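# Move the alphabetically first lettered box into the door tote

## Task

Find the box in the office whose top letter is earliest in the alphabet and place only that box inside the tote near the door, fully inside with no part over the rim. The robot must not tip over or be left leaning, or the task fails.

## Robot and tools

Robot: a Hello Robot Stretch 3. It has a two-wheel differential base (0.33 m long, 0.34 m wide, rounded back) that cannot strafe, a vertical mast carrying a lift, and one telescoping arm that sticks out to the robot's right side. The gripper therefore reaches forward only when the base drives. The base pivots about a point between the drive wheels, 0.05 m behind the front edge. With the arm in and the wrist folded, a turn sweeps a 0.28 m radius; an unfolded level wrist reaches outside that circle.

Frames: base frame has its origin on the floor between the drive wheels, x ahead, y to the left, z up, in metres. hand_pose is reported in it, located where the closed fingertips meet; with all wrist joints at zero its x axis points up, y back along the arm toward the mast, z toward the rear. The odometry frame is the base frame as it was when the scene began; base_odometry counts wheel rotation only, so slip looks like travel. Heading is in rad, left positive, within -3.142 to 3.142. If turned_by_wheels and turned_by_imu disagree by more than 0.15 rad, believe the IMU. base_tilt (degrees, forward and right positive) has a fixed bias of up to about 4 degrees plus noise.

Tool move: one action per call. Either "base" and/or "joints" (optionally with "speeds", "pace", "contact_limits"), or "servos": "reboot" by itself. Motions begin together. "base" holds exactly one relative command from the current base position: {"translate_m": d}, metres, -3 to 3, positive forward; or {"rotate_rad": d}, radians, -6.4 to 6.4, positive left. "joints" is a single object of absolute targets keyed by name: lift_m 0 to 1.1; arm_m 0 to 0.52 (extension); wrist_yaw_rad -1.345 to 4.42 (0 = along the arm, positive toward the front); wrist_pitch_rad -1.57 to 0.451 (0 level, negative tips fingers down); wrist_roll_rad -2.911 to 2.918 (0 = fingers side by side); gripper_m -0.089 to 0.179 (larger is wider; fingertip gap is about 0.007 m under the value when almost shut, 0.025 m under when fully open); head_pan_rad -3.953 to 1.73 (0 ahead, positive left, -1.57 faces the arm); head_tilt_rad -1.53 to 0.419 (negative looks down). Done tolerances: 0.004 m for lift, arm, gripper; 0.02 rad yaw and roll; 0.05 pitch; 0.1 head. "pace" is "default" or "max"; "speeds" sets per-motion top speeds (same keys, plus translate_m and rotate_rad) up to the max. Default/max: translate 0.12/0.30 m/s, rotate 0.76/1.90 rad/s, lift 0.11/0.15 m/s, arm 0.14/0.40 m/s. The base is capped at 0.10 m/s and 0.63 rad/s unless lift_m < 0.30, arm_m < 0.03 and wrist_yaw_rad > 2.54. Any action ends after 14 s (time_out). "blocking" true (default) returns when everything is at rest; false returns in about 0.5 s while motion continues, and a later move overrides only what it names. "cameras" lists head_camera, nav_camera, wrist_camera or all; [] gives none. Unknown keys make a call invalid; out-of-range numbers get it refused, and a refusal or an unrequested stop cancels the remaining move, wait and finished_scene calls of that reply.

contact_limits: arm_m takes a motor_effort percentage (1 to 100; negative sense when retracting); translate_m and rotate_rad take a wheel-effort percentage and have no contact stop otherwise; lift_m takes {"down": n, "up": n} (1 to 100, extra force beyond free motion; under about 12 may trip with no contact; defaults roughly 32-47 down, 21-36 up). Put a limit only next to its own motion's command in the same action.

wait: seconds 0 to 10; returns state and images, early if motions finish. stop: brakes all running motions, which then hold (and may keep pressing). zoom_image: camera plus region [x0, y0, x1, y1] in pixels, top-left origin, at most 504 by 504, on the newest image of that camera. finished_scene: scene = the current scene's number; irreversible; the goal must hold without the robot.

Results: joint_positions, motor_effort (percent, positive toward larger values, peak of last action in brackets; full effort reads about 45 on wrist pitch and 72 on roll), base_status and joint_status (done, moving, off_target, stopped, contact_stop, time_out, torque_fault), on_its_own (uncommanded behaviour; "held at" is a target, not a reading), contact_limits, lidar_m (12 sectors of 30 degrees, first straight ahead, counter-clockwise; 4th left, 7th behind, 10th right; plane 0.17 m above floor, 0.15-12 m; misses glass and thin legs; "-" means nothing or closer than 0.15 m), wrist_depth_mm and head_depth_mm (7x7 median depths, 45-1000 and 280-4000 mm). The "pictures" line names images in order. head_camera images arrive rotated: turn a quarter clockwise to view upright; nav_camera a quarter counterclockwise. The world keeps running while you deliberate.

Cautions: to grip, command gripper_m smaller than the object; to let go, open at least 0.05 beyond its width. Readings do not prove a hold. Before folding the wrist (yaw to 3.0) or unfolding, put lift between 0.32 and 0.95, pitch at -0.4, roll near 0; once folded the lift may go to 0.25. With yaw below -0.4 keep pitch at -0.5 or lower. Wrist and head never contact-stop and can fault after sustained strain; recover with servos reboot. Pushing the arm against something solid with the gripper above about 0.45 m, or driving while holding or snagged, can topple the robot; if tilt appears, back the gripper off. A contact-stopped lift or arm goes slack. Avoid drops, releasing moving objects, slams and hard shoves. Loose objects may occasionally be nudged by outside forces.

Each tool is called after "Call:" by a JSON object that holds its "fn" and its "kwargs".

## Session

Call:
{"fn": "move", "kwargs": {"joints": {"head_pan_rad": 0.0, "head_tilt_rad": -0.4}, "cameras": ["head_camera", "nav_camera", "wrist_camera"]}}

Call:
{"fn": "move", "kwargs": {"joints": {"head_pan_rad": 1.5, "head_tilt_rad": -0.4}, "cameras": ["head_camera", "nav_camera"]}}

Call:
{"fn": "move", "kwargs": {"joints": {"head_pan_rad": -1.4, "head_tilt_rad": -0.4}, "cameras": ["head_camera", "nav_camera"]}}

Call:
{"fn": "move", "kwargs": {"joints": {"head_pan_rad": -2.9, "head_tilt_rad": -0.4}, "cameras": ["head_camera", "nav_camera"]}}

Scene clock: 0.80 s.
move: done
base_odometry: x=+0.000 y=+0.000 heading=+0.000
turned_by_wheels: +0.000
turned_by_imu: +0.000
base_tilt: forward=+1.0 right=-0.1
lidar_m: 1.39 2.08 1.11 0.87 0.86 0.92 1.36 1.08 1.14 0.90 0.88 0.95
head_depth_mm: 1223 1267 1321 1362 1411 1463 1404 / 1431 1476 1542 1614 1674 1659 1437 / 1694 1794 1875 1981 2041 1745 1433 / 1897 2032 2170 2335 2248 1749 1419 / 1822 1960 2082 2256 2262 1710 1425 / 1764 1878 2000 2159 2242 1736 1425 / 1702 1808 1931 2086 2151 1729 1421
base_status: not commanded
joint_positions: lift_m=+0.410 arm_m=+0.002 wrist_yaw_rad=+2.888 wrist_pitch_rad=-0.323 wrist_roll_rad=+0.000 gripper_m=+0.037 head_pan_rad=+0.000 head_tilt_rad=-0.399
joint_status: all done
measured_speeds: all 0
motor_effort: left_wheel=-0.2(0.5) right_wheel=+1.8(2.4) lift_m=+26.0(26.5) arm_m=-10.3(10.3) wrist_yaw_rad=+0.7(1.3) wrist_pitch_rad=+2.8(3.1) wrist_roll_rad=+0.8(1.1) gripper_m=+0.3(1.0) head_pan_rad=-0.2(1.4) head_tilt_rad=-2.2(2.4)
hand_pose: x=+0.0377 y=+0.0812 z=+0.4448 quat_wxyz=(+0.201, +0.706, +0.025, +0.678) (m; base frame)
wrist_depth_mm: 128 153 - - - - - / 135 161 - - - - - / 142 156 - - - - - / 151 160 - - - - - / 162 172 - 986 987 993 - / 752 184 128 726 131 783 785 / 652 196 617 653 610 653 659
pictures: head_camera (sideways), nav_camera (sideways), wrist_camera
Images, in order (width x height): head_camera 896x504, nav_camera 672x504, wrist_camera 644x364.

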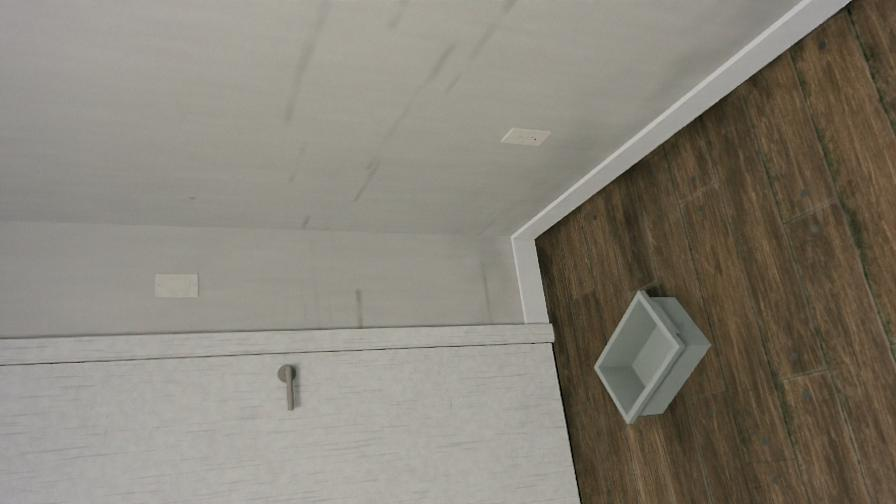

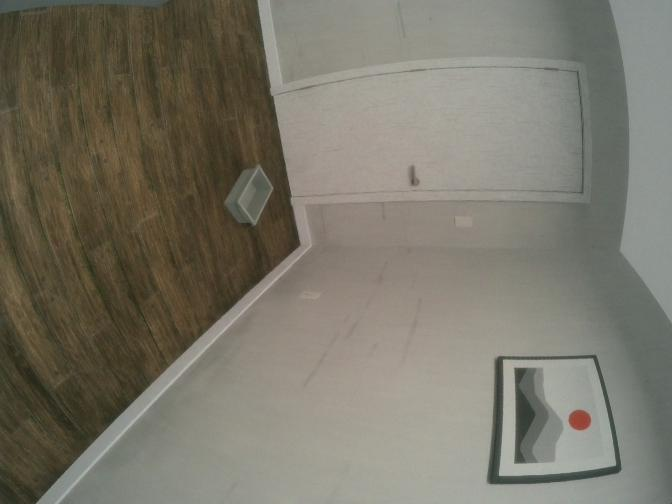

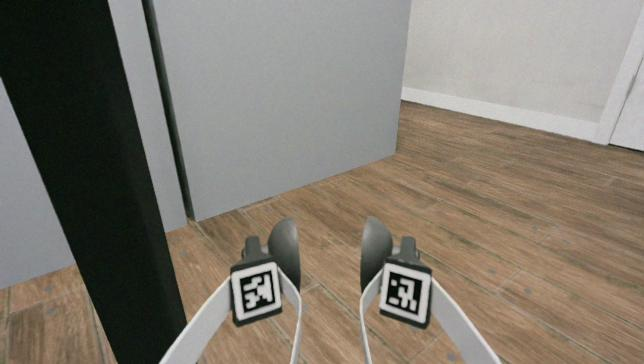

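Scene clock: 2.03 s.
move: done
base_odometry: x=+0.000 y=+0.000 heading=+0.000
turned_by_wheels: +0.000
turned_by_imu: +0.000
base_tilt: forward=+1.0 right=-0.2
lidar_m: 1.39 2.08 1.12 0.87 0.86 0.92 1.36 1.08 1.15 0.89 0.88 0.94
head_depth_mm: 879 950 1031 1129 1251 1392 1443 / 840 905 976 1068 1173 1305 1391 / 807 862 934 1017 1110 1230 1349 / 777 827 893 968 1050 1161 1277 / 750 796 859 923 1000 1090 1203 / 732 776 836 887 967 1044 1144 / 698 739 790 843 909 986 1071
base_status: not commanded
joint_positions: lift_m=+0.410 arm_m=+0.002 wrist_yaw_rad=+2.888 wrist_pitch_rad=-0.323 wrist_roll_rad=+0.000 gripper_m=+0.037 head_pan_rad=+1.531 head_tilt_rad=-0.400
joint_status: all done
measured_speeds: all 0
motor_effort: left_wheel=-0.3(0.4) right_wheel=+2.2(2.6) lift_m=+26.5(26.7) arm_m=-13.5(13.9) wrist_yaw_rad=+0.8(1.1) wrist_pitch_rad=+2.8(3.2) wrist_roll_rad=+0.8(1.1) gripper_m=+0.4(1.4) head_pan_rad=-0.6(4.9) head_tilt_rad=-2.5(7.1)
hand_pose: x=+0.0377 y=+0.0812 z=+0.4448 quat_wxyz=(+0.201, +0.706, +0.025, +0.678) (m; base frame)
wrist_depth_mm: 128 153 - - - - - / 134 161 - - - - - / 142 157 - - - - - / 151 160 - - - - - / 162 172 - 971 973 - 990 / 750 185 128 726 131 801 794 / 658 195 615 648 616 654 662
pictures: head_camera (sideways), nav_camera (sideways)
Images, in order (width x height): head_camera 896x504, nav_camera 672x504.

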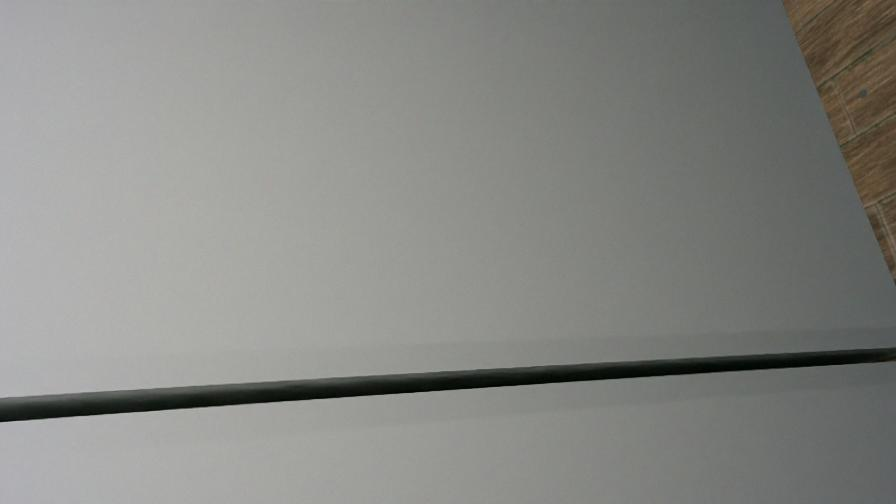

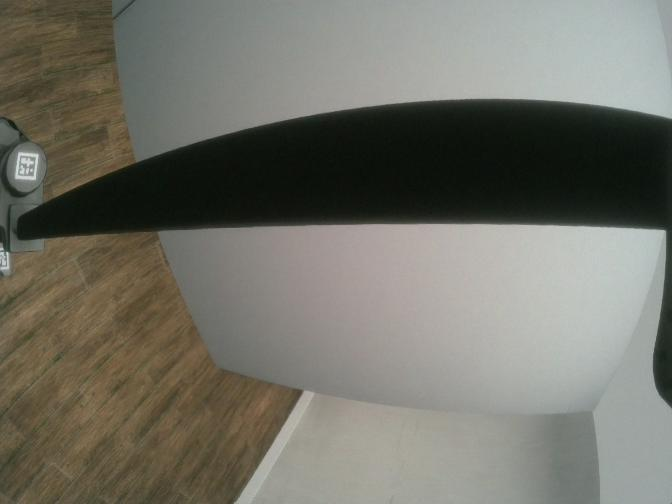

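Scene clock: 3.70 s.
move: done
base_odometry: x=+0.000 y=+0.000 heading=+0.000
turned_by_wheels: +0.000
turned_by_imu: +0.000
base_tilt: forward=+1.0 right=-0.1
lidar_m: 1.39 2.08 1.12 0.87 0.86 0.92 1.36 1.08 1.14 0.90 0.88 0.95
head_depth_mm: 800 863 928 1009 1111 1228 1335 / 781 838 904 987 1078 1184 1318 / 762 820 881 957 1043 1147 1277 / 749 798 857 929 1015 1112 1223 / 735 784 842 906 985 1082 1182 / 720 766 818 881 956 1048 1150 / 705 749 799 861 932 1013 1112
base_status: not commanded
joint_positions: lift_m=+0.410 arm_m=+0.002 wrist_yaw_rad=+2.888 wrist_pitch_rad=-0.323 wrist_roll_rad=+0.000 gripper_m=+0.037 head_pan_rad=-1.445 head_tilt_rad=-0.400
joint_status: all done
measured_speeds: all 0
motor_effort: left_wheel=-0.4(0.5) right_wheel=+1.9(2.4) lift_m=+26.5(27.0) arm_m=-18.3(18.4) wrist_yaw_rad=+0.9(1.4) wrist_pitch_rad=+2.5(3.1) wrist_roll_rad=+0.8(1.0) gripper_m=-0.7(1.1) head_pan_rad=+2.1(6.2) head_tilt_rad=-1.9(4.0)
hand_pose: x=+0.0377 y=+0.0812 z=+0.4448 quat_wxyz=(+0.201, +0.706, +0.025, +0.678) (m; base frame)
wrist_depth_mm: 128 153 - - - - - / 134 161 - - - - - / 142 156 - - - - - / 151 160 - - - - - / 162 172 - 996 981 992 999 / 751 183 128 719 131 794 789 / 659 196 612 662 614 662 662
pictures: head_camera (sideways), nav_camera (sideways)
Images, in order (width x height): head_camera 896x504, nav_camera 672x504.

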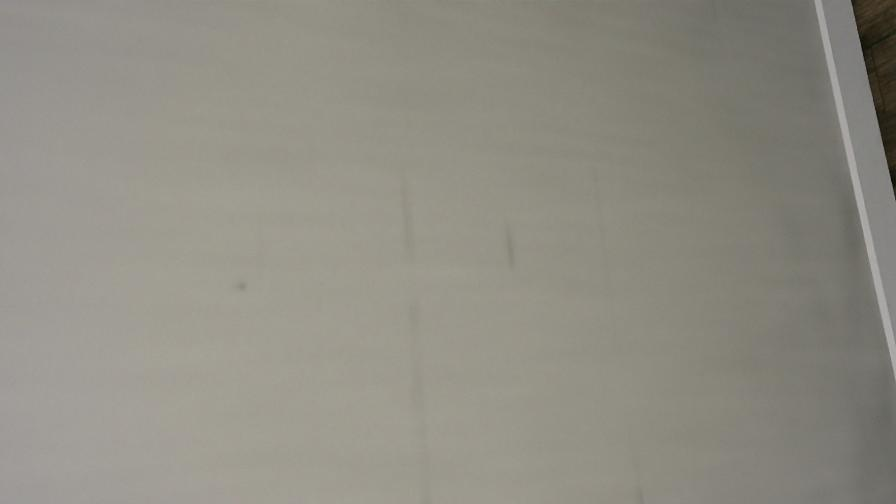

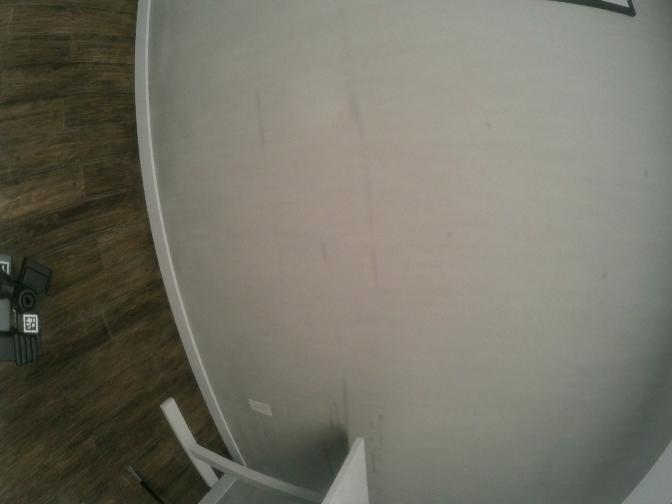

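Scene clock: 4.90 s.
move: done
base_odometry: x=+0.000 y=+0.000 heading=+0.000
turned_by_wheels: +0.000
turned_by_imu: +0.000
base_tilt: forward=+0.9 right=-0.2
lidar_m: 1.39 2.08 1.12 0.87 0.86 0.92 1.36 1.08 1.14 0.90 0.88 0.94
head_depth_mm: 1509 1604 1604 1374 1766 1707 1406 / 1494 1597 1555 1440 1971 1646 1436 / 1466 1585 1536 1087 1971 1747 1425 / 1442 1539 1541 1083 1950 1754 1425 / 1428 1526 1510 1073 1855 1638 1422 / 1408 1501 1506 1070 1352 1743 1421 / 1379 1478 1485 1061 1405 1668 1424
base_status: not commanded
joint_positions: lift_m=+0.410 arm_m=+0.002 wrist_yaw_rad=+2.888 wrist_pitch_rad=-0.323 wrist_roll_rad=+0.000 gripper_m=+0.037 head_pan_rad=-2.948 head_tilt_rad=-0.400
joint_status: all done
measured_speeds: all 0
motor_effort: left_wheel=-0.3(0.4) right_wheel=+2.2(2.5) lift_m=+27.1(27.2) arm_m=-21.5(21.5) wrist_yaw_rad=+0.5(1.4) wrist_pitch_rad=+2.6(3.1) wrist_roll_rad=+0.8(1.0) gripper_m=+0.3(1.2) head_pan_rad=+2.1(4.9) head_tilt_rad=-1.4(6.0)
hand_pose: x=+0.0377 y=+0.0812 z=+0.4448 quat_wxyz=(+0.201, +0.706, +0.025, +0.678) (m; base frame)
wrist_depth_mm: 128 153 - - - - - / 134 161 - - - - - / 142 157 - - - - - / 151 160 - - - - - / 162 172 - 994 994 995 988 / 754 184 128 725 131 792 794 / 650 196 620 659 614 662 666
pictures: head_camera (sideways), nav_camera (sideways)
Images, in order (width x height): head_camera 896x504, nav_camera 672x504.

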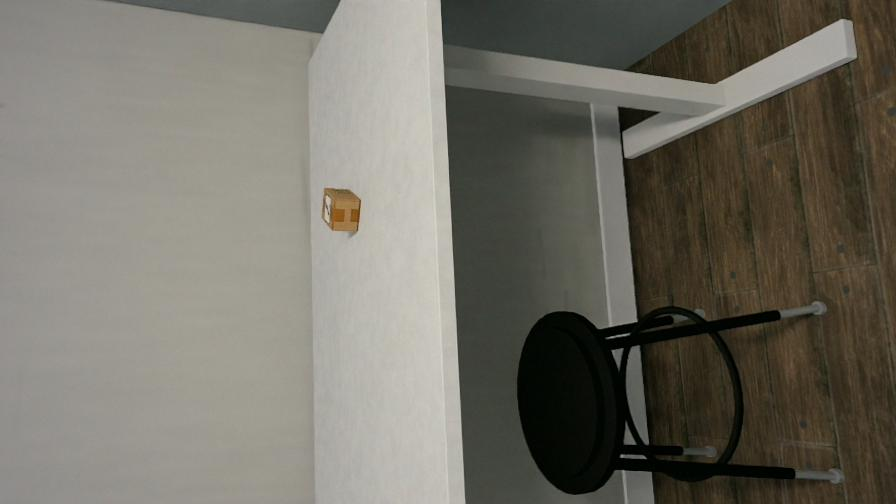

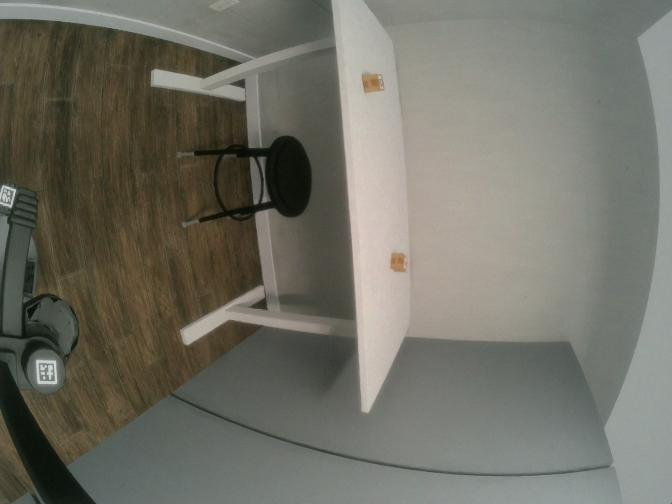

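Call:
{"fn": "zoom_image", "kwargs": {"camera": "head_camera", "region": [310, 175, 380, 245]}}

Call:
{"fn": "move", "kwargs": {"joints": {"head_pan_rad": -2.4, "head_tilt_rad": -0.3}, "cameras": ["head_camera"]}}

Scaled by 7.200 from the camera's 896x504 image, which has a finer 1280x720 frame.

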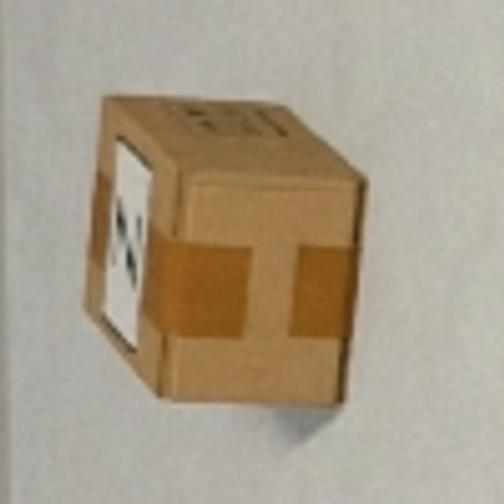

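Scene clock: 8.60 s.
move: done
base_odometry: x=+0.000 y=+0.000 heading=+0.000
turned_by_wheels: +0.000
turned_by_imu: +0.001
base_tilt: forward=+0.9 right=-0.1
lidar_m: 1.39 2.07 1.11 0.87 0.86 0.92 1.36 1.08 1.14 0.89 0.88 0.95
head_depth_mm: 1405 1483 1549 1173 1414 1229 1569 / 1454 1529 1597 1168 1739 1292 1512 / 1511 1587 1669 1159 1867 1908 1517 / 1571 1650 1711 1145 1945 1953 1552 / 1590 1672 1761 1237 1522 1818 1525 / 1384 1435 1492 1347 1641 1738 1548 / 1197 1232 1290 1284 1398 1448 1456
base_status: not commanded
joint_positions: lift_m=+0.410 arm_m=+0.002 wrist_yaw_rad=+2.888 wrist_pitch_rad=-0.323 wrist_roll_rad=+0.000 gripper_m=+0.037 head_pan_rad=-2.389 head_tilt_rad=-0.305
joint_status: all done
measured_speeds: all 0
motor_effort: left_wheel=-0.3(0.5) right_wheel=+2.1(2.6) lift_m=+27.7(28.0) arm_m=-23.7(23.7) wrist_yaw_rad=+0.6(1.2) wrist_pitch_rad=+3.0(3.2) wrist_roll_rad=+0.9(1.0) gripper_m=+0.4(1.5) head_pan_rad=+1.7(5.3) head_tilt_rad=+3.9(5.2)
hand_pose: x=+0.0377 y=+0.0812 z=+0.4448 quat_wxyz=(+0.201, +0.706, +0.025, +0.678) (m; base frame)
wrist_depth_mm: 128 153 - - - - - / 135 161 - - - - - / 142 156 - - - - - / 151 161 - - - - - / 162 172 - 972 964 - 976 / 750 184 128 726 131 793 798 / 652 195 617 662 619 662 654
pictures: head_camera (sideways)
Images, in order (width x height): head_camera 896x504.

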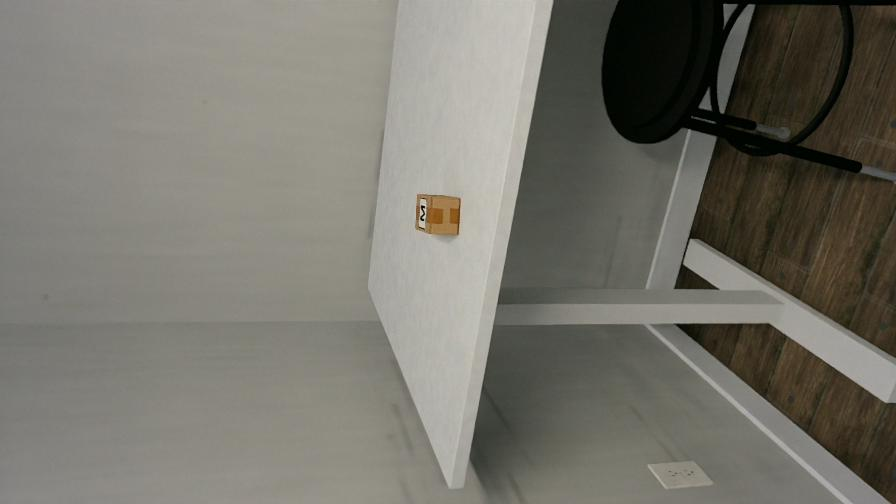

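Call:
{"fn": "zoom_image", "kwargs": {"camera": "head_camera", "region": [405, 180, 470, 245]}}

Scaled by 7.754 from the camera's 896x504 image, which has a finer 1280x720 frame.

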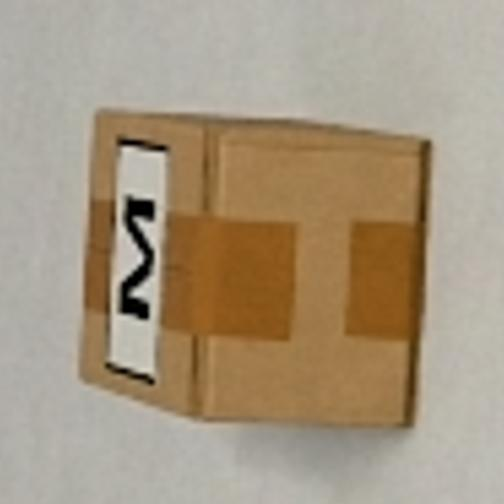

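Call:
{"fn": "move", "kwargs": {"base": {"rotate_rad": 0.83}, "joints": {"lift_m": 0.27, "head_pan_rad": 0.5, "head_tilt_rad": -0.4}, "pace": "max", "cameras": ["nav_camera"]}}

Call:
{"fn": "move", "kwargs": {"base": {"translate_m": 1.25}, "pace": "max", "cameras": ["nav_camera", "head_camera"]}}

Scene clock: 35.40 s.
move: done
base_odometry: x=+0.000 y=+0.000 heading=+0.830
turned_by_wheels: +0.830
turned_by_imu: +0.827
base_tilt: forward=+1.1 right=-0.1
lidar_m: 1.41 0.93 0.86 0.87 1.08 1.08 1.12 0.96 0.88 0.89 1.12 2.08
head_depth_mm: 1054 1145 1264 2442 2177 1762 1439 / 984 1053 1155 1264 1402 1582 1433 / 915 985 1063 1162 1276 1421 1431 / 862 919 994 1072 1170 1286 1376 / 812 864 924 1001 1079 1173 1298 / 767 818 870 932 997 1090 1189 / 730 771 817 874 941 1028 1104
base_status: done
joint_positions: lift_m=+0.270 arm_m=+0.002 wrist_yaw_rad=+2.888 wrist_pitch_rad=-0.324 wrist_roll_rad=+0.000 gripper_m=+0.037 head_pan_rad=+0.516 head_tilt_rad=-0.399
joint_status: all done
measured_speeds: translate_m=+0.000 rotate_rad=+0.000 lift_m=+0.000 arm_m=+0.000 wrist_yaw_rad=+0.000 wrist_pitch_rad=+0.000 wrist_roll_rad=+0.000 head_pan_rad=-0.024 head_tilt_rad=+0.000
motor_effort: left_wheel=-8.2(15.4) right_wheel=+8.6(15.0) lift_m=+22.1(25.5) arm_m=-22.8(23.4) wrist_yaw_rad=+1.2(1.3) wrist_pitch_rad=+3.3(3.3) wrist_roll_rad=+0.9(1.1) gripper_m=-0.6(1.5) head_pan_rad=-2.1(4.7) head_tilt_rad=-2.1(3.9)
hand_pose: x=+0.0376 y=+0.0810 z=+0.3043 quat_wxyz=(+0.202, +0.706, +0.025, +0.678) (m; base frame)
wrist_depth_mm: 128 140 - - - - - / 134 145 - - - - - / 142 172 - - - - - / 151 169 974 911 918 912 860 / 169 173 766 733 728 733 730 / 560 184 128 537 131 586 585 / 486 196 279 472 458 485 484
pictures: nav_camera (sideways)
Images, in order (width x height): nav_camera 672x504.

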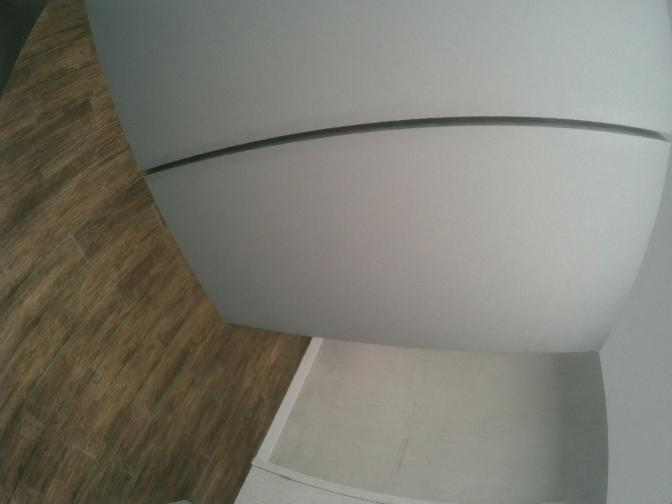

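Scene clock: 40.93 s.
move: done
base_odometry: x=+0.844 y=+0.922 heading=+0.830
turned_by_wheels: +0.000
turned_by_imu: -0.001
base_tilt: forward=+1.0 right=+0.0
lidar_m: 0.96 1.20 0.38 0.38 0.48 0.99 2.25 1.48 1.36 1.38 1.01 0.93
head_depth_mm: 997 1040 1093 1142 1203 1276 1332 / 1092 1153 1203 1287 1362 1445 1411 / 1216 1288 1368 1447 1556 1641 1424 / 1368 1457 1554 1689 1820 1741 1427 / 1575 1684 1820 1995 2078 1745 1416 / 1851 2000 2198 2496 2252 1733 1412 / 2255 2506 2877 2991 2247 1739 1424
base_status: done
joint_positions: lift_m=+0.270 arm_m=+0.002 wrist_yaw_rad=+2.888 wrist_pitch_rad=-0.324 wrist_roll_rad=+0.000 gripper_m=+0.037 head_pan_rad=+0.500 head_tilt_rad=-0.400
joint_status: not commanded
measured_speeds: all 0
motor_effort: left_wheel=+6.4(12.3) right_wheel=+1.3(19.9) lift_m=+25.2(25.9) arm_m=-18.9(22.9) wrist_yaw_rad=+1.0(1.2) wrist_pitch_rad=+2.7(3.4) wrist_roll_rad=+0.8(1.1) gripper_m=-0.1(1.3) head_pan_rad=-3.1(5.0) head_tilt_rad=-2.1(3.2)
hand_pose: x=+0.0376 y=+0.0810 z=+0.3043 quat_wxyz=(+0.202, +0.706, +0.025, +0.678) (m; base frame)
wrist_depth_mm: 128 410 399 401 - - - / 134 435 427 425 - - - / 142 458 464 455 - - - / 151 168 499 490 988 985 964 / 162 171 515 508 726 731 727 / 558 184 127 149 131 581 582 / 483 196 279 468 458 488 490
pictures: head_camera (sideways), nav_camera (sideways)
Images, in order (width x height): head_camera 896x504, nav_camera 672x504.

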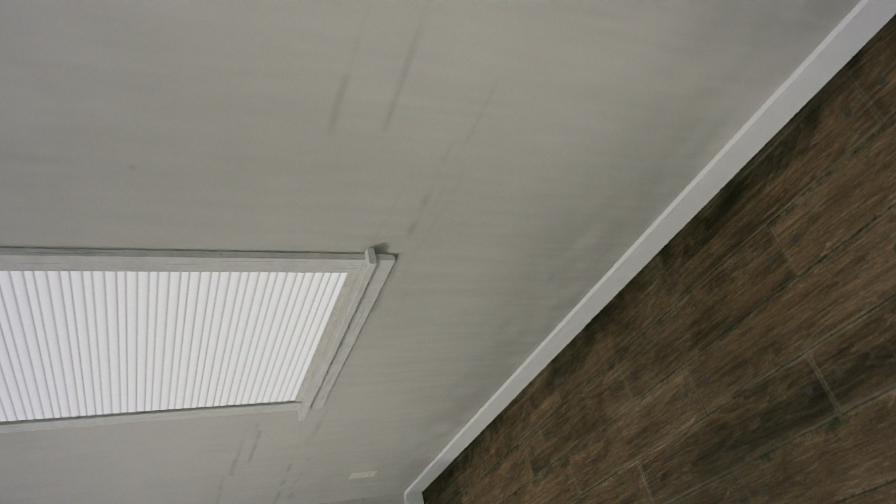

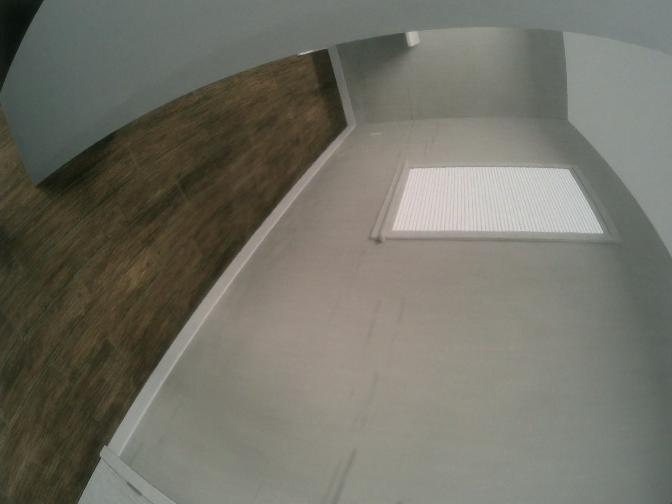

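Call:
{"fn": "move", "kwargs": {"base": {"rotate_rad": 1.07}, "joints": {"head_pan_rad": 0.3, "head_tilt_rad": -0.35}, "pace": "max", "cameras": ["nav_camera"]}}

Call:
{"fn": "move", "kwargs": {"base": {"translate_m": 1.3}, "pace": "max", "cameras": ["nav_camera", "head_camera"]}}

Call:
{"fn": "move", "kwargs": {"joints": {"head_pan_rad": 1.2, "head_tilt_rad": -0.35}, "cameras": ["nav_camera", "head_camera"]}}

Scene clock: 47.53 s.
move: done
base_odometry: x=+0.844 y=+0.922 heading=+1.899
turned_by_wheels: +1.070
turned_by_imu: +1.067
base_tilt: forward=+0.8 right=-0.2
lidar_m: 0.38 0.38 0.48 1.03 2.21 1.47 1.36 1.38 1.00 0.93 0.96 1.21
head_depth_mm: 2797 3004 3120 3336 2444 1866 1494 / 286 303 381 2854 2237 1798 1489 / 287 302 322 344 368 397 436 / 292 310 330 353 380 409 445 / 299 318 338 363 392 424 461 / 307 326 349 373 403 438 477 / 314 334 358 385 417 453 496
base_status: done
joint_positions: lift_m=+0.270 arm_m=+0.002 wrist_yaw_rad=+2.888 wrist_pitch_rad=-0.324 wrist_roll_rad=+0.000 gripper_m=+0.037 head_pan_rad=+0.295 head_tilt_rad=-0.352
joint_status: all done
measured_speeds: all 0
motor_effort: left_wheel=-5.9(17.0) right_wheel=+7.5(17.3) lift_m=+28.5(28.9) arm_m=-23.3(23.5) wrist_yaw_rad=+0.9(1.3) wrist_pitch_rad=+2.9(3.4) wrist_roll_rad=+0.8(1.1) gripper_m=+0.2(1.1) head_pan_rad=-0.1(4.3) head_tilt_rad=+3.8(5.2)
hand_pose: x=+0.0376 y=+0.0810 z=+0.3043 quat_wxyz=(+0.202, +0.706, +0.025, +0.678) (m; base frame)
wrist_depth_mm: 128 - - - 505 419 321 / 135 - - - - 432 332 / 142 - - - - 443 338 / 151 169 956 966 - 452 344 / 168 173 757 727 154 463 355 / 557 185 128 543 129 464 360 / 482 196 278 473 458 455 372
pictures: nav_camera (sideways)
Images, in order (width x height): nav_camera 672x504.

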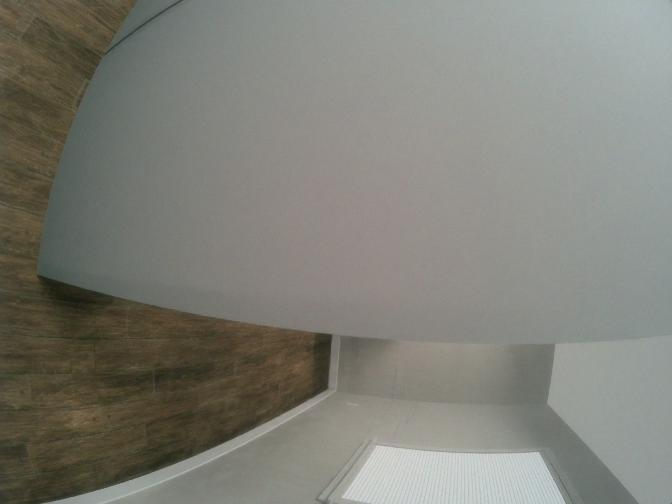

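Scene clock: 53.77 s.
move: off_target
base_odometry: x=+0.424 y=+2.152 heading=+1.900
turned_by_wheels: +0.001
turned_by_imu: +1.556
base_tilt: forward=+1.0 right=-0.2
lidar_m: - - 1.95 1.79 1.49 0.99 0.91 0.92 1.14 2.32 0.15 -
head_depth_mm: - - - - - - - / - - - - - - - / - - - - - - - / - - - - - - - / - - - - - - - / - - - - - - - / - - - - - - -
base_status: translate_m off_target (by the wheels' count: +1.2997 of +1.3000)
joint_positions: lift_m=+0.270 arm_m=+0.002 wrist_yaw_rad=+2.978 wrist_pitch_rad=-0.327 wrist_roll_rad=+0.001 gripper_m=+0.037 head_pan_rad=+0.302 head_tilt_rad=-0.349
joint_status: not commanded
measured_speeds: all 0
on_its_own: wrist_yaw_rad is held at +2.958, not at its first target +2.889, by its stall guard, which is not easing now; left_wheel is at rest, and its effort (+53.2) is outside its rest range (-21 to +21); right_wheel is at rest, and its effort (+23.8) is outside its rest range (-21 to +21); wrist_yaw_rad is at rest, and its effort (-16.0) is outside its rest range (-9 to +9)
motor_effort: left_wheel=+53.2(62.1) right_wheel=+23.8(56.1) lift_m=+21.5(29.7) arm_m=-21.7(23.7) wrist_yaw_rad=-16.0(56.1) wrist_pitch_rad=+3.5(8.2) wrist_roll_rad=+0.7(1.1) gripper_m=+3.1(9.4) head_pan_rad=+1.7(51.2) head_tilt_rad=-1.3(5.6)
hand_pose: x=+0.0171 y=+0.0850 z=+0.3036 quat_wxyz=(+0.172, +0.705, +0.058, +0.686) (m; base frame)
wrist_depth_mm: 133 135 - - - 77 - / - 143 - - - 76 - / - 153 - - 107 86 - / 940 163 971 954 - 80 - / 713 178 200 725 - - - / 581 199 128 150 127 83 70 / 483 499 229 453 109 - -
pictures: head_camera (sideways), nav_camera (sideways)
Images, in order (width x height): head_camera 896x504, nav_camera 672x504.

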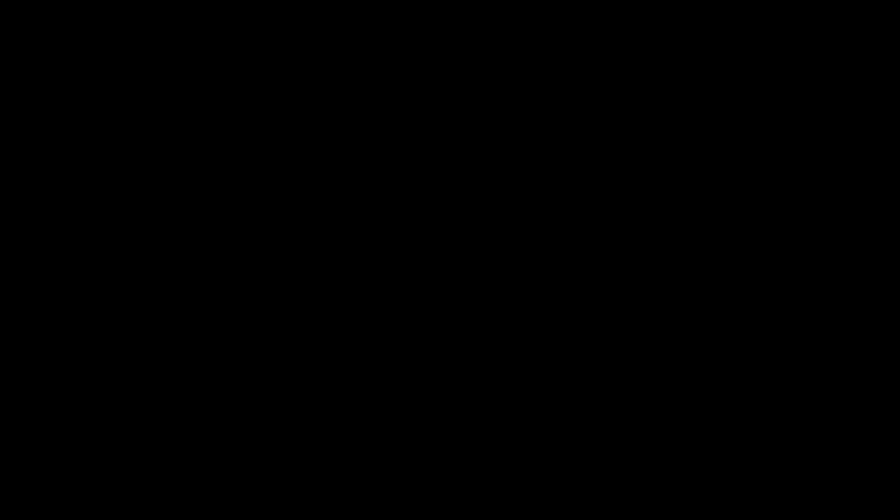

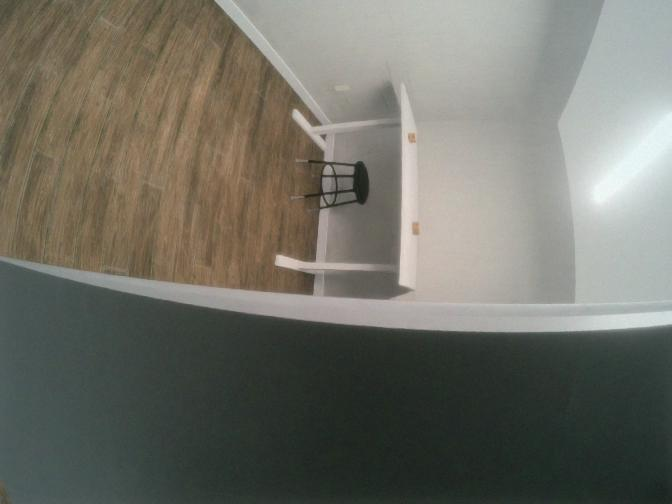

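Scene clock: 54.77 s.
move: done
base_odometry: x=+0.424 y=+2.152 heading=+1.899
turned_by_wheels: -0.001
turned_by_imu: +0.001
base_tilt: forward=+0.9 right=-0.1
lidar_m: - - 1.95 1.79 1.49 0.99 0.91 0.92 1.14 2.33 0.15 -
head_depth_mm: 1878 2007 2172 2338 2408 1857 1494 / 1799 1939 2059 2215 2329 1856 1489 / 1729 1842 1949 2129 2246 1852 1480 / 1650 1778 1885 2014 2134 1842 1475 / 1582 1689 1807 1916 2079 1843 1479 / 1522 1629 1719 1846 1961 1855 1488 / 1469 1584 1673 1766 1863 1829 1478
base_status: not commanded
joint_positions: lift_m=+0.270 arm_m=+0.002 wrist_yaw_rad=+2.978 wrist_pitch_rad=-0.327 wrist_roll_rad=+0.001 gripper_m=+0.037 head_pan_rad=+1.242 head_tilt_rad=-0.352
joint_status: all done
measured_speeds: all 0
on_its_own: wrist_yaw_rad is held at +2.958, not at its first target +2.889, by its stall guard, which is not easing now; wrist_yaw_rad is at rest, and its effort (-15.7) is outside its rest range (-9 to +9)
motor_effort: left_wheel=+4.2(53.0) right_wheel=+12.4(24.0) lift_m=+22.8(23.0) arm_m=-21.4(22.7) wrist_yaw_rad=-15.7(16.6) wrist_pitch_rad=+3.6(3.9) wrist_roll_rad=+0.5(0.7) gripper_m=+2.7(3.3) head_pan_rad=-1.8(48.9) head_tilt_rad=-1.5(11.4)
hand_pose: x=+0.0171 y=+0.0851 z=+0.3036 quat_wxyz=(+0.172, +0.705, +0.058, +0.686) (m; base frame)
wrist_depth_mm: 132 135 - - - 77 - / - 143 - - - 76 - / - 153 - - 106 85 - / 947 163 963 960 - 82 - / 723 177 200 725 - - - / 577 199 129 149 126 83 70 / 488 502 229 458 109 - -
pictures: head_camera (sideways), nav_camera (sideways)
Images, in order (width x height): head_camera 896x504, nav_camera 672x504.

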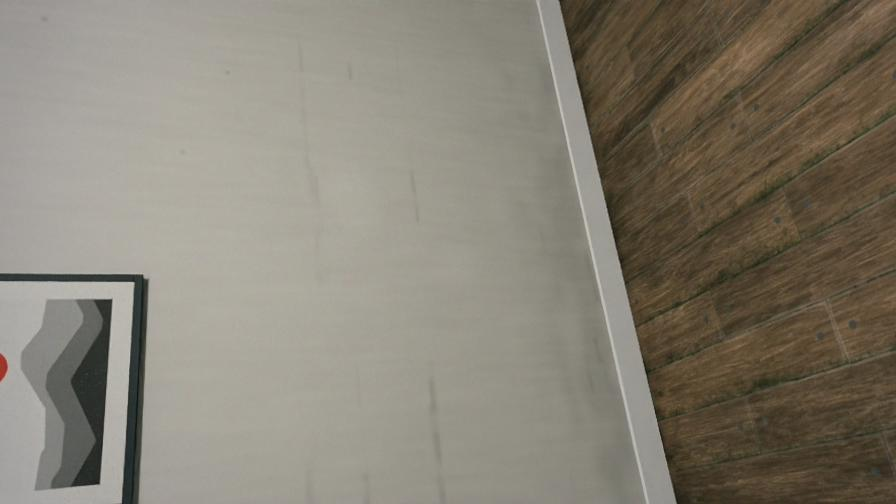

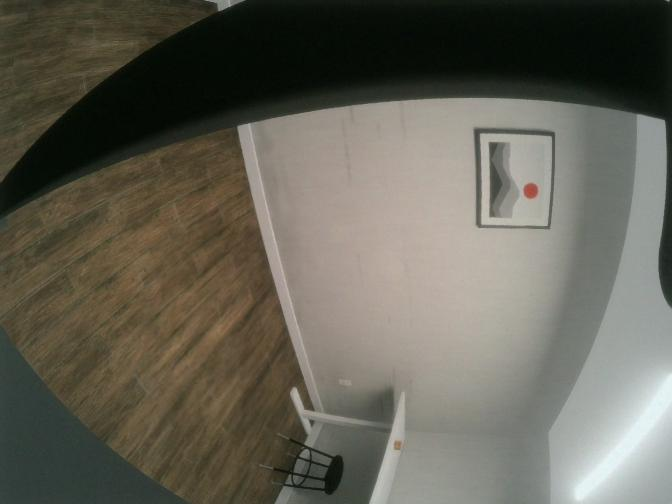

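Call:
{"fn": "move", "kwargs": {"joints": {"head_pan_rad": 0.0, "head_tilt_rad": -0.7}}}

Call:
{"fn": "move", "kwargs": {"joints": {"head_pan_rad": -1.2, "head_tilt_rad": -0.7}, "cameras": ["nav_camera", "head_camera"]}}

Scene clock: 60.13 s.
move: done
base_odometry: x=+0.424 y=+2.152 heading=+1.900
turned_by_wheels: +0.001
turned_by_imu: -0.001
base_tilt: forward=+0.7 right=-0.1
lidar_m: - - 1.95 1.79 1.49 0.99 0.91 0.92 1.14 2.32 0.15 -
head_depth_mm: - - - - - - - / - - - - - - - / - - - - - - - / - - - - - - - / - - - - - - - / - - - - - - - / - - - - - - -
base_status: not commanded
joint_positions: lift_m=+0.270 arm_m=+0.002 wrist_yaw_rad=+2.976 wrist_pitch_rad=-0.328 wrist_roll_rad=+0.001 gripper_m=+0.037 head_pan_rad=-0.008 head_tilt_rad=-0.709
joint_status: all done
measured_speeds: all 0
on_its_own: wrist_yaw_rad is held at +2.958, not at its first target +2.889, by its stall guard, which is not easing now; wrist_yaw_rad is at rest, and its effort (-15.3) is outside its rest range (-9 to +9)
motor_effort: left_wheel=+15.4(15.4) right_wheel=+3.3(12.5) lift_m=+29.7(29.7) arm_m=-17.8(19.2) wrist_yaw_rad=-15.3(16.3) wrist_pitch_rad=+3.9(4.1) wrist_roll_rad=+0.4(0.8) gripper_m=+2.2(3.5) head_pan_rad=-27.9(52.2) head_tilt_rad=-0.6(18.1)
hand_pose: x=+0.0174 y=+0.0849 z=+0.3034 quat_wxyz=(+0.173, +0.705, +0.058, +0.686) (m; base frame)
wrist_depth_mm: 132 135 - - - 77 - / - 143 - - - 77 - / - 153 - - 107 86 - / 958 164 952 955 - 84 - / 708 177 202 720 - 95 - / 581 198 129 149 127 88 71 / 481 496 229 453 122 - -
pictures: head_camera (sideways), nav_camera (sideways), wrist_camera
Images, in order (width x height): head_camera 896x504, nav_camera 672x504, wrist_camera 644x364.

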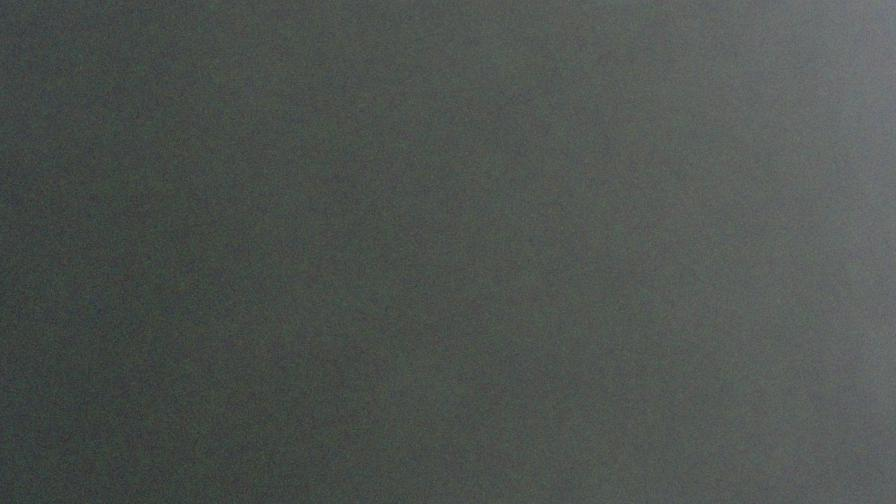

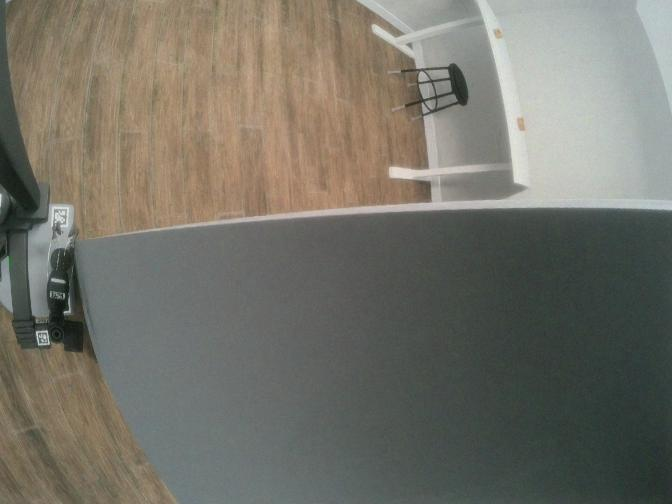

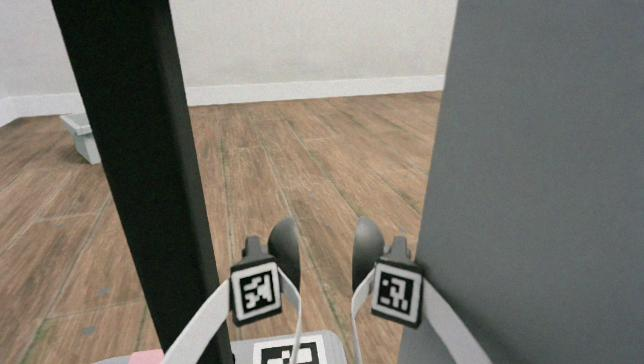

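Scene clock: 63.37 s.
move: time_out
base_odometry: x=+0.424 y=+2.152 heading=+1.900
turned_by_wheels: +0.000
turned_by_imu: +0.000
base_tilt: forward=+0.9 right=-0.3
lidar_m: - - 1.95 1.79 1.49 0.99 0.91 0.92 1.14 2.32 0.15 -
head_depth_mm: - - - - - - - / - - - - - - - / - - - - - - - / - - - - - - - / - - - - - - - / - - - - - - - / - - - - - - -
base_status: not commanded
joint_positions: lift_m=+0.270 arm_m=+0.002 wrist_yaw_rad=+2.976 wrist_pitch_rad=-0.327 wrist_roll_rad=+0.001 gripper_m=+0.037 head_pan_rad=-0.568 head_tilt_rad=-0.727
joint_status: head_pan_rad time_out (moved -0.560 of -1.192); the others done
measured_speeds: all 0
on_its_own: wrist_yaw_rad is held at +2.958, not at its first target +2.889, by its stall guard, which is not easing now; head_pan_rad is held at -0.587, not at your -1.200, since a time_out; wrist_yaw_rad is at rest, and its effort (-14.8) is outside its rest range (-9 to +9)
motor_effort: left_wheel=+19.0(19.1) right_wheel=-0.1(3.2) lift_m=+21.3(30.1) arm_m=-15.1(18.3) wrist_yaw_rad=-14.8(15.5) wrist_pitch_rad=+3.9(4.0) wrist_roll_rad=+0.8(0.8) gripper_m=+2.0(3.2) head_pan_rad=-97.4(99.4) head_tilt_rad=+92.0(92.0)
hand_pose: x=+0.0174 y=+0.0850 z=+0.3036 quat_wxyz=(+0.173, +0.705, +0.057, +0.686) (m; base frame)
wrist_depth_mm: 132 135 - - - 77 - / - 143 - - - 77 - / - 153 - - 106 86 - / 957 164 978 951 - 84 - / 720 177 202 722 - 94 - / 578 199 129 150 127 87 71 / 483 500 228 459 121 - -
pictures: head_camera (sideways), nav_camera (sideways)
Images, in order (width x height): head_camera 896x504, nav_camera 672x504.

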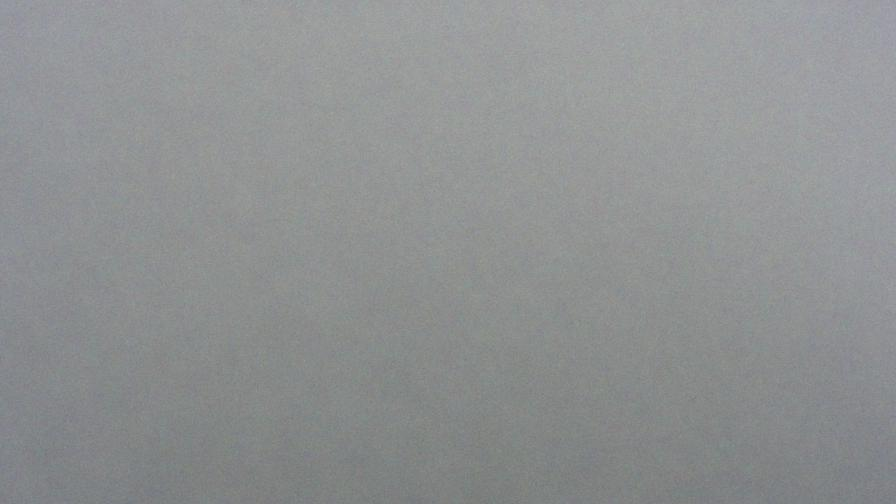

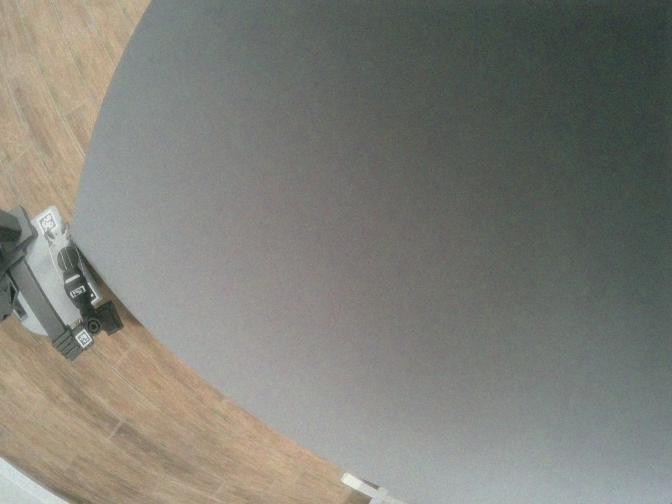

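Call:
{"fn": "move", "kwargs": {"joints": {"head_pan_rad": 0.6, "head_tilt_rad": -0.4}, "cameras": []}}

Call:
{"fn": "move", "kwargs": {"base": {"translate_m": -0.2}, "speeds": {"translate_m": 0.06}, "contact_limits": {"translate_m": 40}, "cameras": ["nav_camera"]}}

Scene clock: 81.73 s.
move: torque_fault
torque_fault: head_pan_rad switched itself off since the last result.
torque_fault: head_tilt_rad switched itself off since the last result.
base_odometry: x=+0.424 y=+2.152 heading=+1.899
turned_by_wheels: +0.000
turned_by_imu: +0.001
base_tilt: forward=+0.8 right=-0.3
lidar_m: - - 1.95 1.79 1.50 0.99 0.91 0.92 1.14 2.32 0.15 -
head_depth_mm: - - - - - - - / - - - - - - - / - - - - - - - / - - - - - - - / - - - - - - - / - - - - - - - / - - - - - - -
base_status: not commanded
joint_positions: lift_m=+0.270 arm_m=+0.002 wrist_yaw_rad=+2.976 wrist_pitch_rad=-0.327 wrist_roll_rad=+0.001 gripper_m=+0.037 head_pan_rad=-0.440 head_tilt_rad=-0.654
joint_status: head_pan_rad torque_fault (moved +0.129 of +1.168); head_tilt_rad torque_fault (moved +0.073 of +0.327)
measured_speeds: all 0
on_its_own: wrist_yaw_rad is held at +2.958, not at its first target +2.889, by its stall guard, which is not easing now; head_pan_rad is off since a torque_fault, until you send {"servos": "reboot"} (your +0.600 is given up); head_tilt_rad is off since a torque_fault, until you send {"servos": "reboot"} (your -0.400 is given up); wrist_yaw_rad is at rest, and its effort (-15.5) is outside its rest range (-9 to +9)
motor_effort: left_wheel=+5.5(5.7) right_wheel=+3.1(3.6) lift_m=+25.9(26.0) arm_m=-9.0(9.4) wrist_yaw_rad=-15.5(15.5) wrist_pitch_rad=+3.2(3.7) wrist_roll_rad=+0.5(0.8) gripper_m=+2.7(2.9) head_pan_rad=+0.8(1.5) head_tilt_rad=-0.6(1.4)
hand_pose: x=+0.0174 y=+0.0850 z=+0.3037 quat_wxyz=(+0.173, +0.705, +0.057, +0.686) (m; base frame)
wrist_depth_mm: 132 135 - - - 77 - / - 143 - - - 76 - / - 153 - - 107 86 - / 950 164 946 964 - 80 - / 730 177 202 728 - - - / 578 199 129 149 126 84 70 / 488 502 228 454 109 - -
pictures: none
No camera images: "cameras" was empty.

not run: a stop that you did not command came earlier in this reply.

Call:
{"fn": "move", "kwargs": {"base": {"translate_m": -0.2}, "speeds": {"translate_m": 0.06}, "contact_limits": {"translate_m": 45}, "cameras": ["nav_camera"]}}

Call:
{"fn": "move", "kwargs": {"servos": "reboot", "cameras": ["nav_camera", "wrist_camera"]}}

Scene clock: 88.33 s.
move: done
base_odometry: x=+0.489 y=+1.963 heading=+1.900
turned_by_wheels: +0.000
turned_by_imu: +0.001
base_tilt: forward=+1.0 right=+0.1
lidar_m: 0.25 2.88 1.92 1.76 1.16 0.77 0.71 0.72 0.89 1.81 0.43 0.28
head_depth_mm: - 294 332 394 487 631 1171 / - - 307 359 435 547 738 / - - 292 330 393 484 625 / - - - 306 359 432 542 / - - - 293 330 390 479 / - - - - 306 357 429 / - - - - 292 328 388
base_status: done
joint_positions: lift_m=+0.270 arm_m=+0.002 wrist_yaw_rad=+2.961 wrist_pitch_rad=-0.327 wrist_roll_rad=+0.001 gripper_m=+0.037 head_pan_rad=-0.440 head_tilt_rad=-0.654
joint_status: not commanded
measured_speeds: all 0
on_its_own: wrist_yaw_rad is held at +2.958, not at its first target +2.889, by its stall guard, which is not easing now; head_pan_rad is off since a torque_fault, until you send {"servos": "reboot"} (your +0.600 is given up); head_tilt_rad is off since a torque_fault, until you send {"servos": "reboot"} (your -0.400 is given up)
motor_effort: left_wheel=+0.0(8.3) right_wheel=-9.8(14.6) lift_m=+29.8(30.2) arm_m=-4.3(7.5) wrist_yaw_rad=-2.0(15.3) wrist_pitch_rad=+3.6(3.9) wrist_roll_rad=+0.6(0.8) gripper_m=-0.6(3.0) head_pan_rad=-0.7(1.4) head_tilt_rad=+0.2(1.7)
contact_limits: translate_m 45 (maximum 100)
hand_pose: x=+0.0209 y=+0.0844 z=+0.3037 quat_wxyz=(+0.178, +0.705, +0.052, +0.685) (m; base frame)
wrist_depth_mm: 130 136 - - - - - / 141 143 - - - - - / - 152 - - - - - / 961 162 967 967 970 979 970 / 717 175 724 727 733 727 730 / 578 193 129 539 131 586 584 / 482 485 242 473 456 483 486
pictures: nav_camera (sideways)
Images, in order (width x height): nav_camera 672x504.

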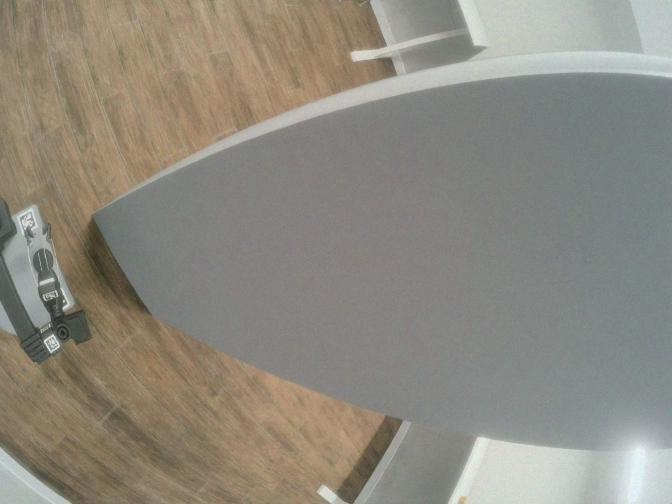

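Scene clock: 88.63 s.
base_odometry: x=+0.489 y=+1.963 heading=+1.900
turned_by_wheels: +0.000
turned_by_imu: +0.000
base_tilt: forward=+1.0 right=+0.0
lidar_m: 0.25 2.89 1.92 1.76 1.17 0.78 0.71 0.72 0.89 1.82 0.43 0.28
head_depth_mm: - 294 332 395 486 631 1182 / - - 307 359 434 547 736 / - - 292 331 393 484 626 / - - - 306 358 433 543 / - - - 293 329 392 479 / - - - - 307 357 429 / - - - - 292 328 389
base_status: not commanded
joint_positions: lift_m=+0.270 arm_m=+0.002 wrist_yaw_rad=+2.961 wrist_pitch_rad=-0.327 wrist_roll_rad=+0.001 gripper_m=+0.037 head_pan_rad=-0.440 head_tilt_rad=-0.654
joint_status: not commanded
measured_speeds: all 0
servos: reboot: each servo that was off is on again
on_its_own: wrist_yaw_rad is held at +2.958, not at its first target +2.889, by its stall guard, which is not easing now; head_pan_rad is held at -0.440, not at your +0.600, since a torque_fault; head_tilt_rad is held at -0.654, not at your -0.400, since a torque_fault
motor_effort: left_wheel=+0.0(0.2) right_wheel=-9.8(10.1) lift_m=+30.1(30.3) arm_m=-4.0(4.7) wrist_yaw_rad=-2.4(2.4) wrist_pitch_rad=+3.4(3.7) wrist_roll_rad=+0.4(0.7) gripper_m=-0.8(0.8) head_pan_rad=+0.5(1.6) head_tilt_rad=-0.5(1.0)
contact_limits: translate_m 45 (maximum 100)
hand_pose: x=+0.0209 y=+0.0844 z=+0.3037 quat_wxyz=(+0.178, +0.705, +0.052, +0.685) (m; base frame)
wrist_depth_mm: 130 136 - - - - - / 141 142 - - - - - / - 152 - - - - - / 978 162 966 969 973 962 976 / 721 176 727 733 725 724 732 / 582 194 129 547 131 583 582 / 481 482 240 469 455 488 487
pictures: nav_camera (sideways), wrist_camera
Images, in order (width x height): nav_camera 672x504, wrist_camera 644x364.

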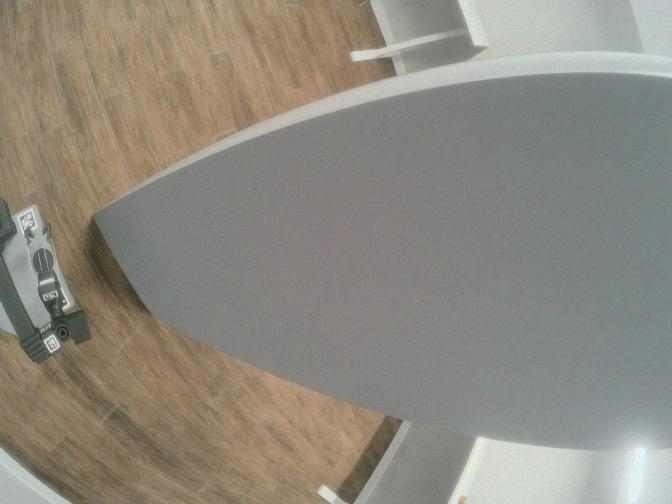

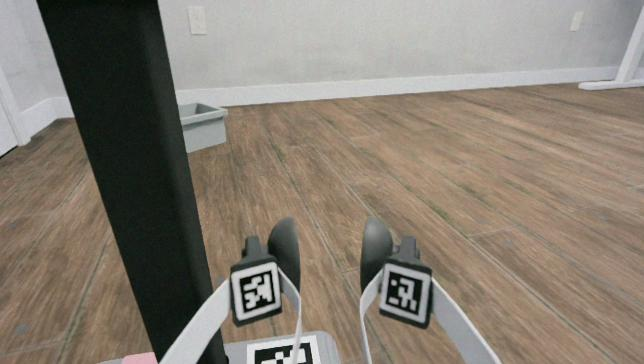

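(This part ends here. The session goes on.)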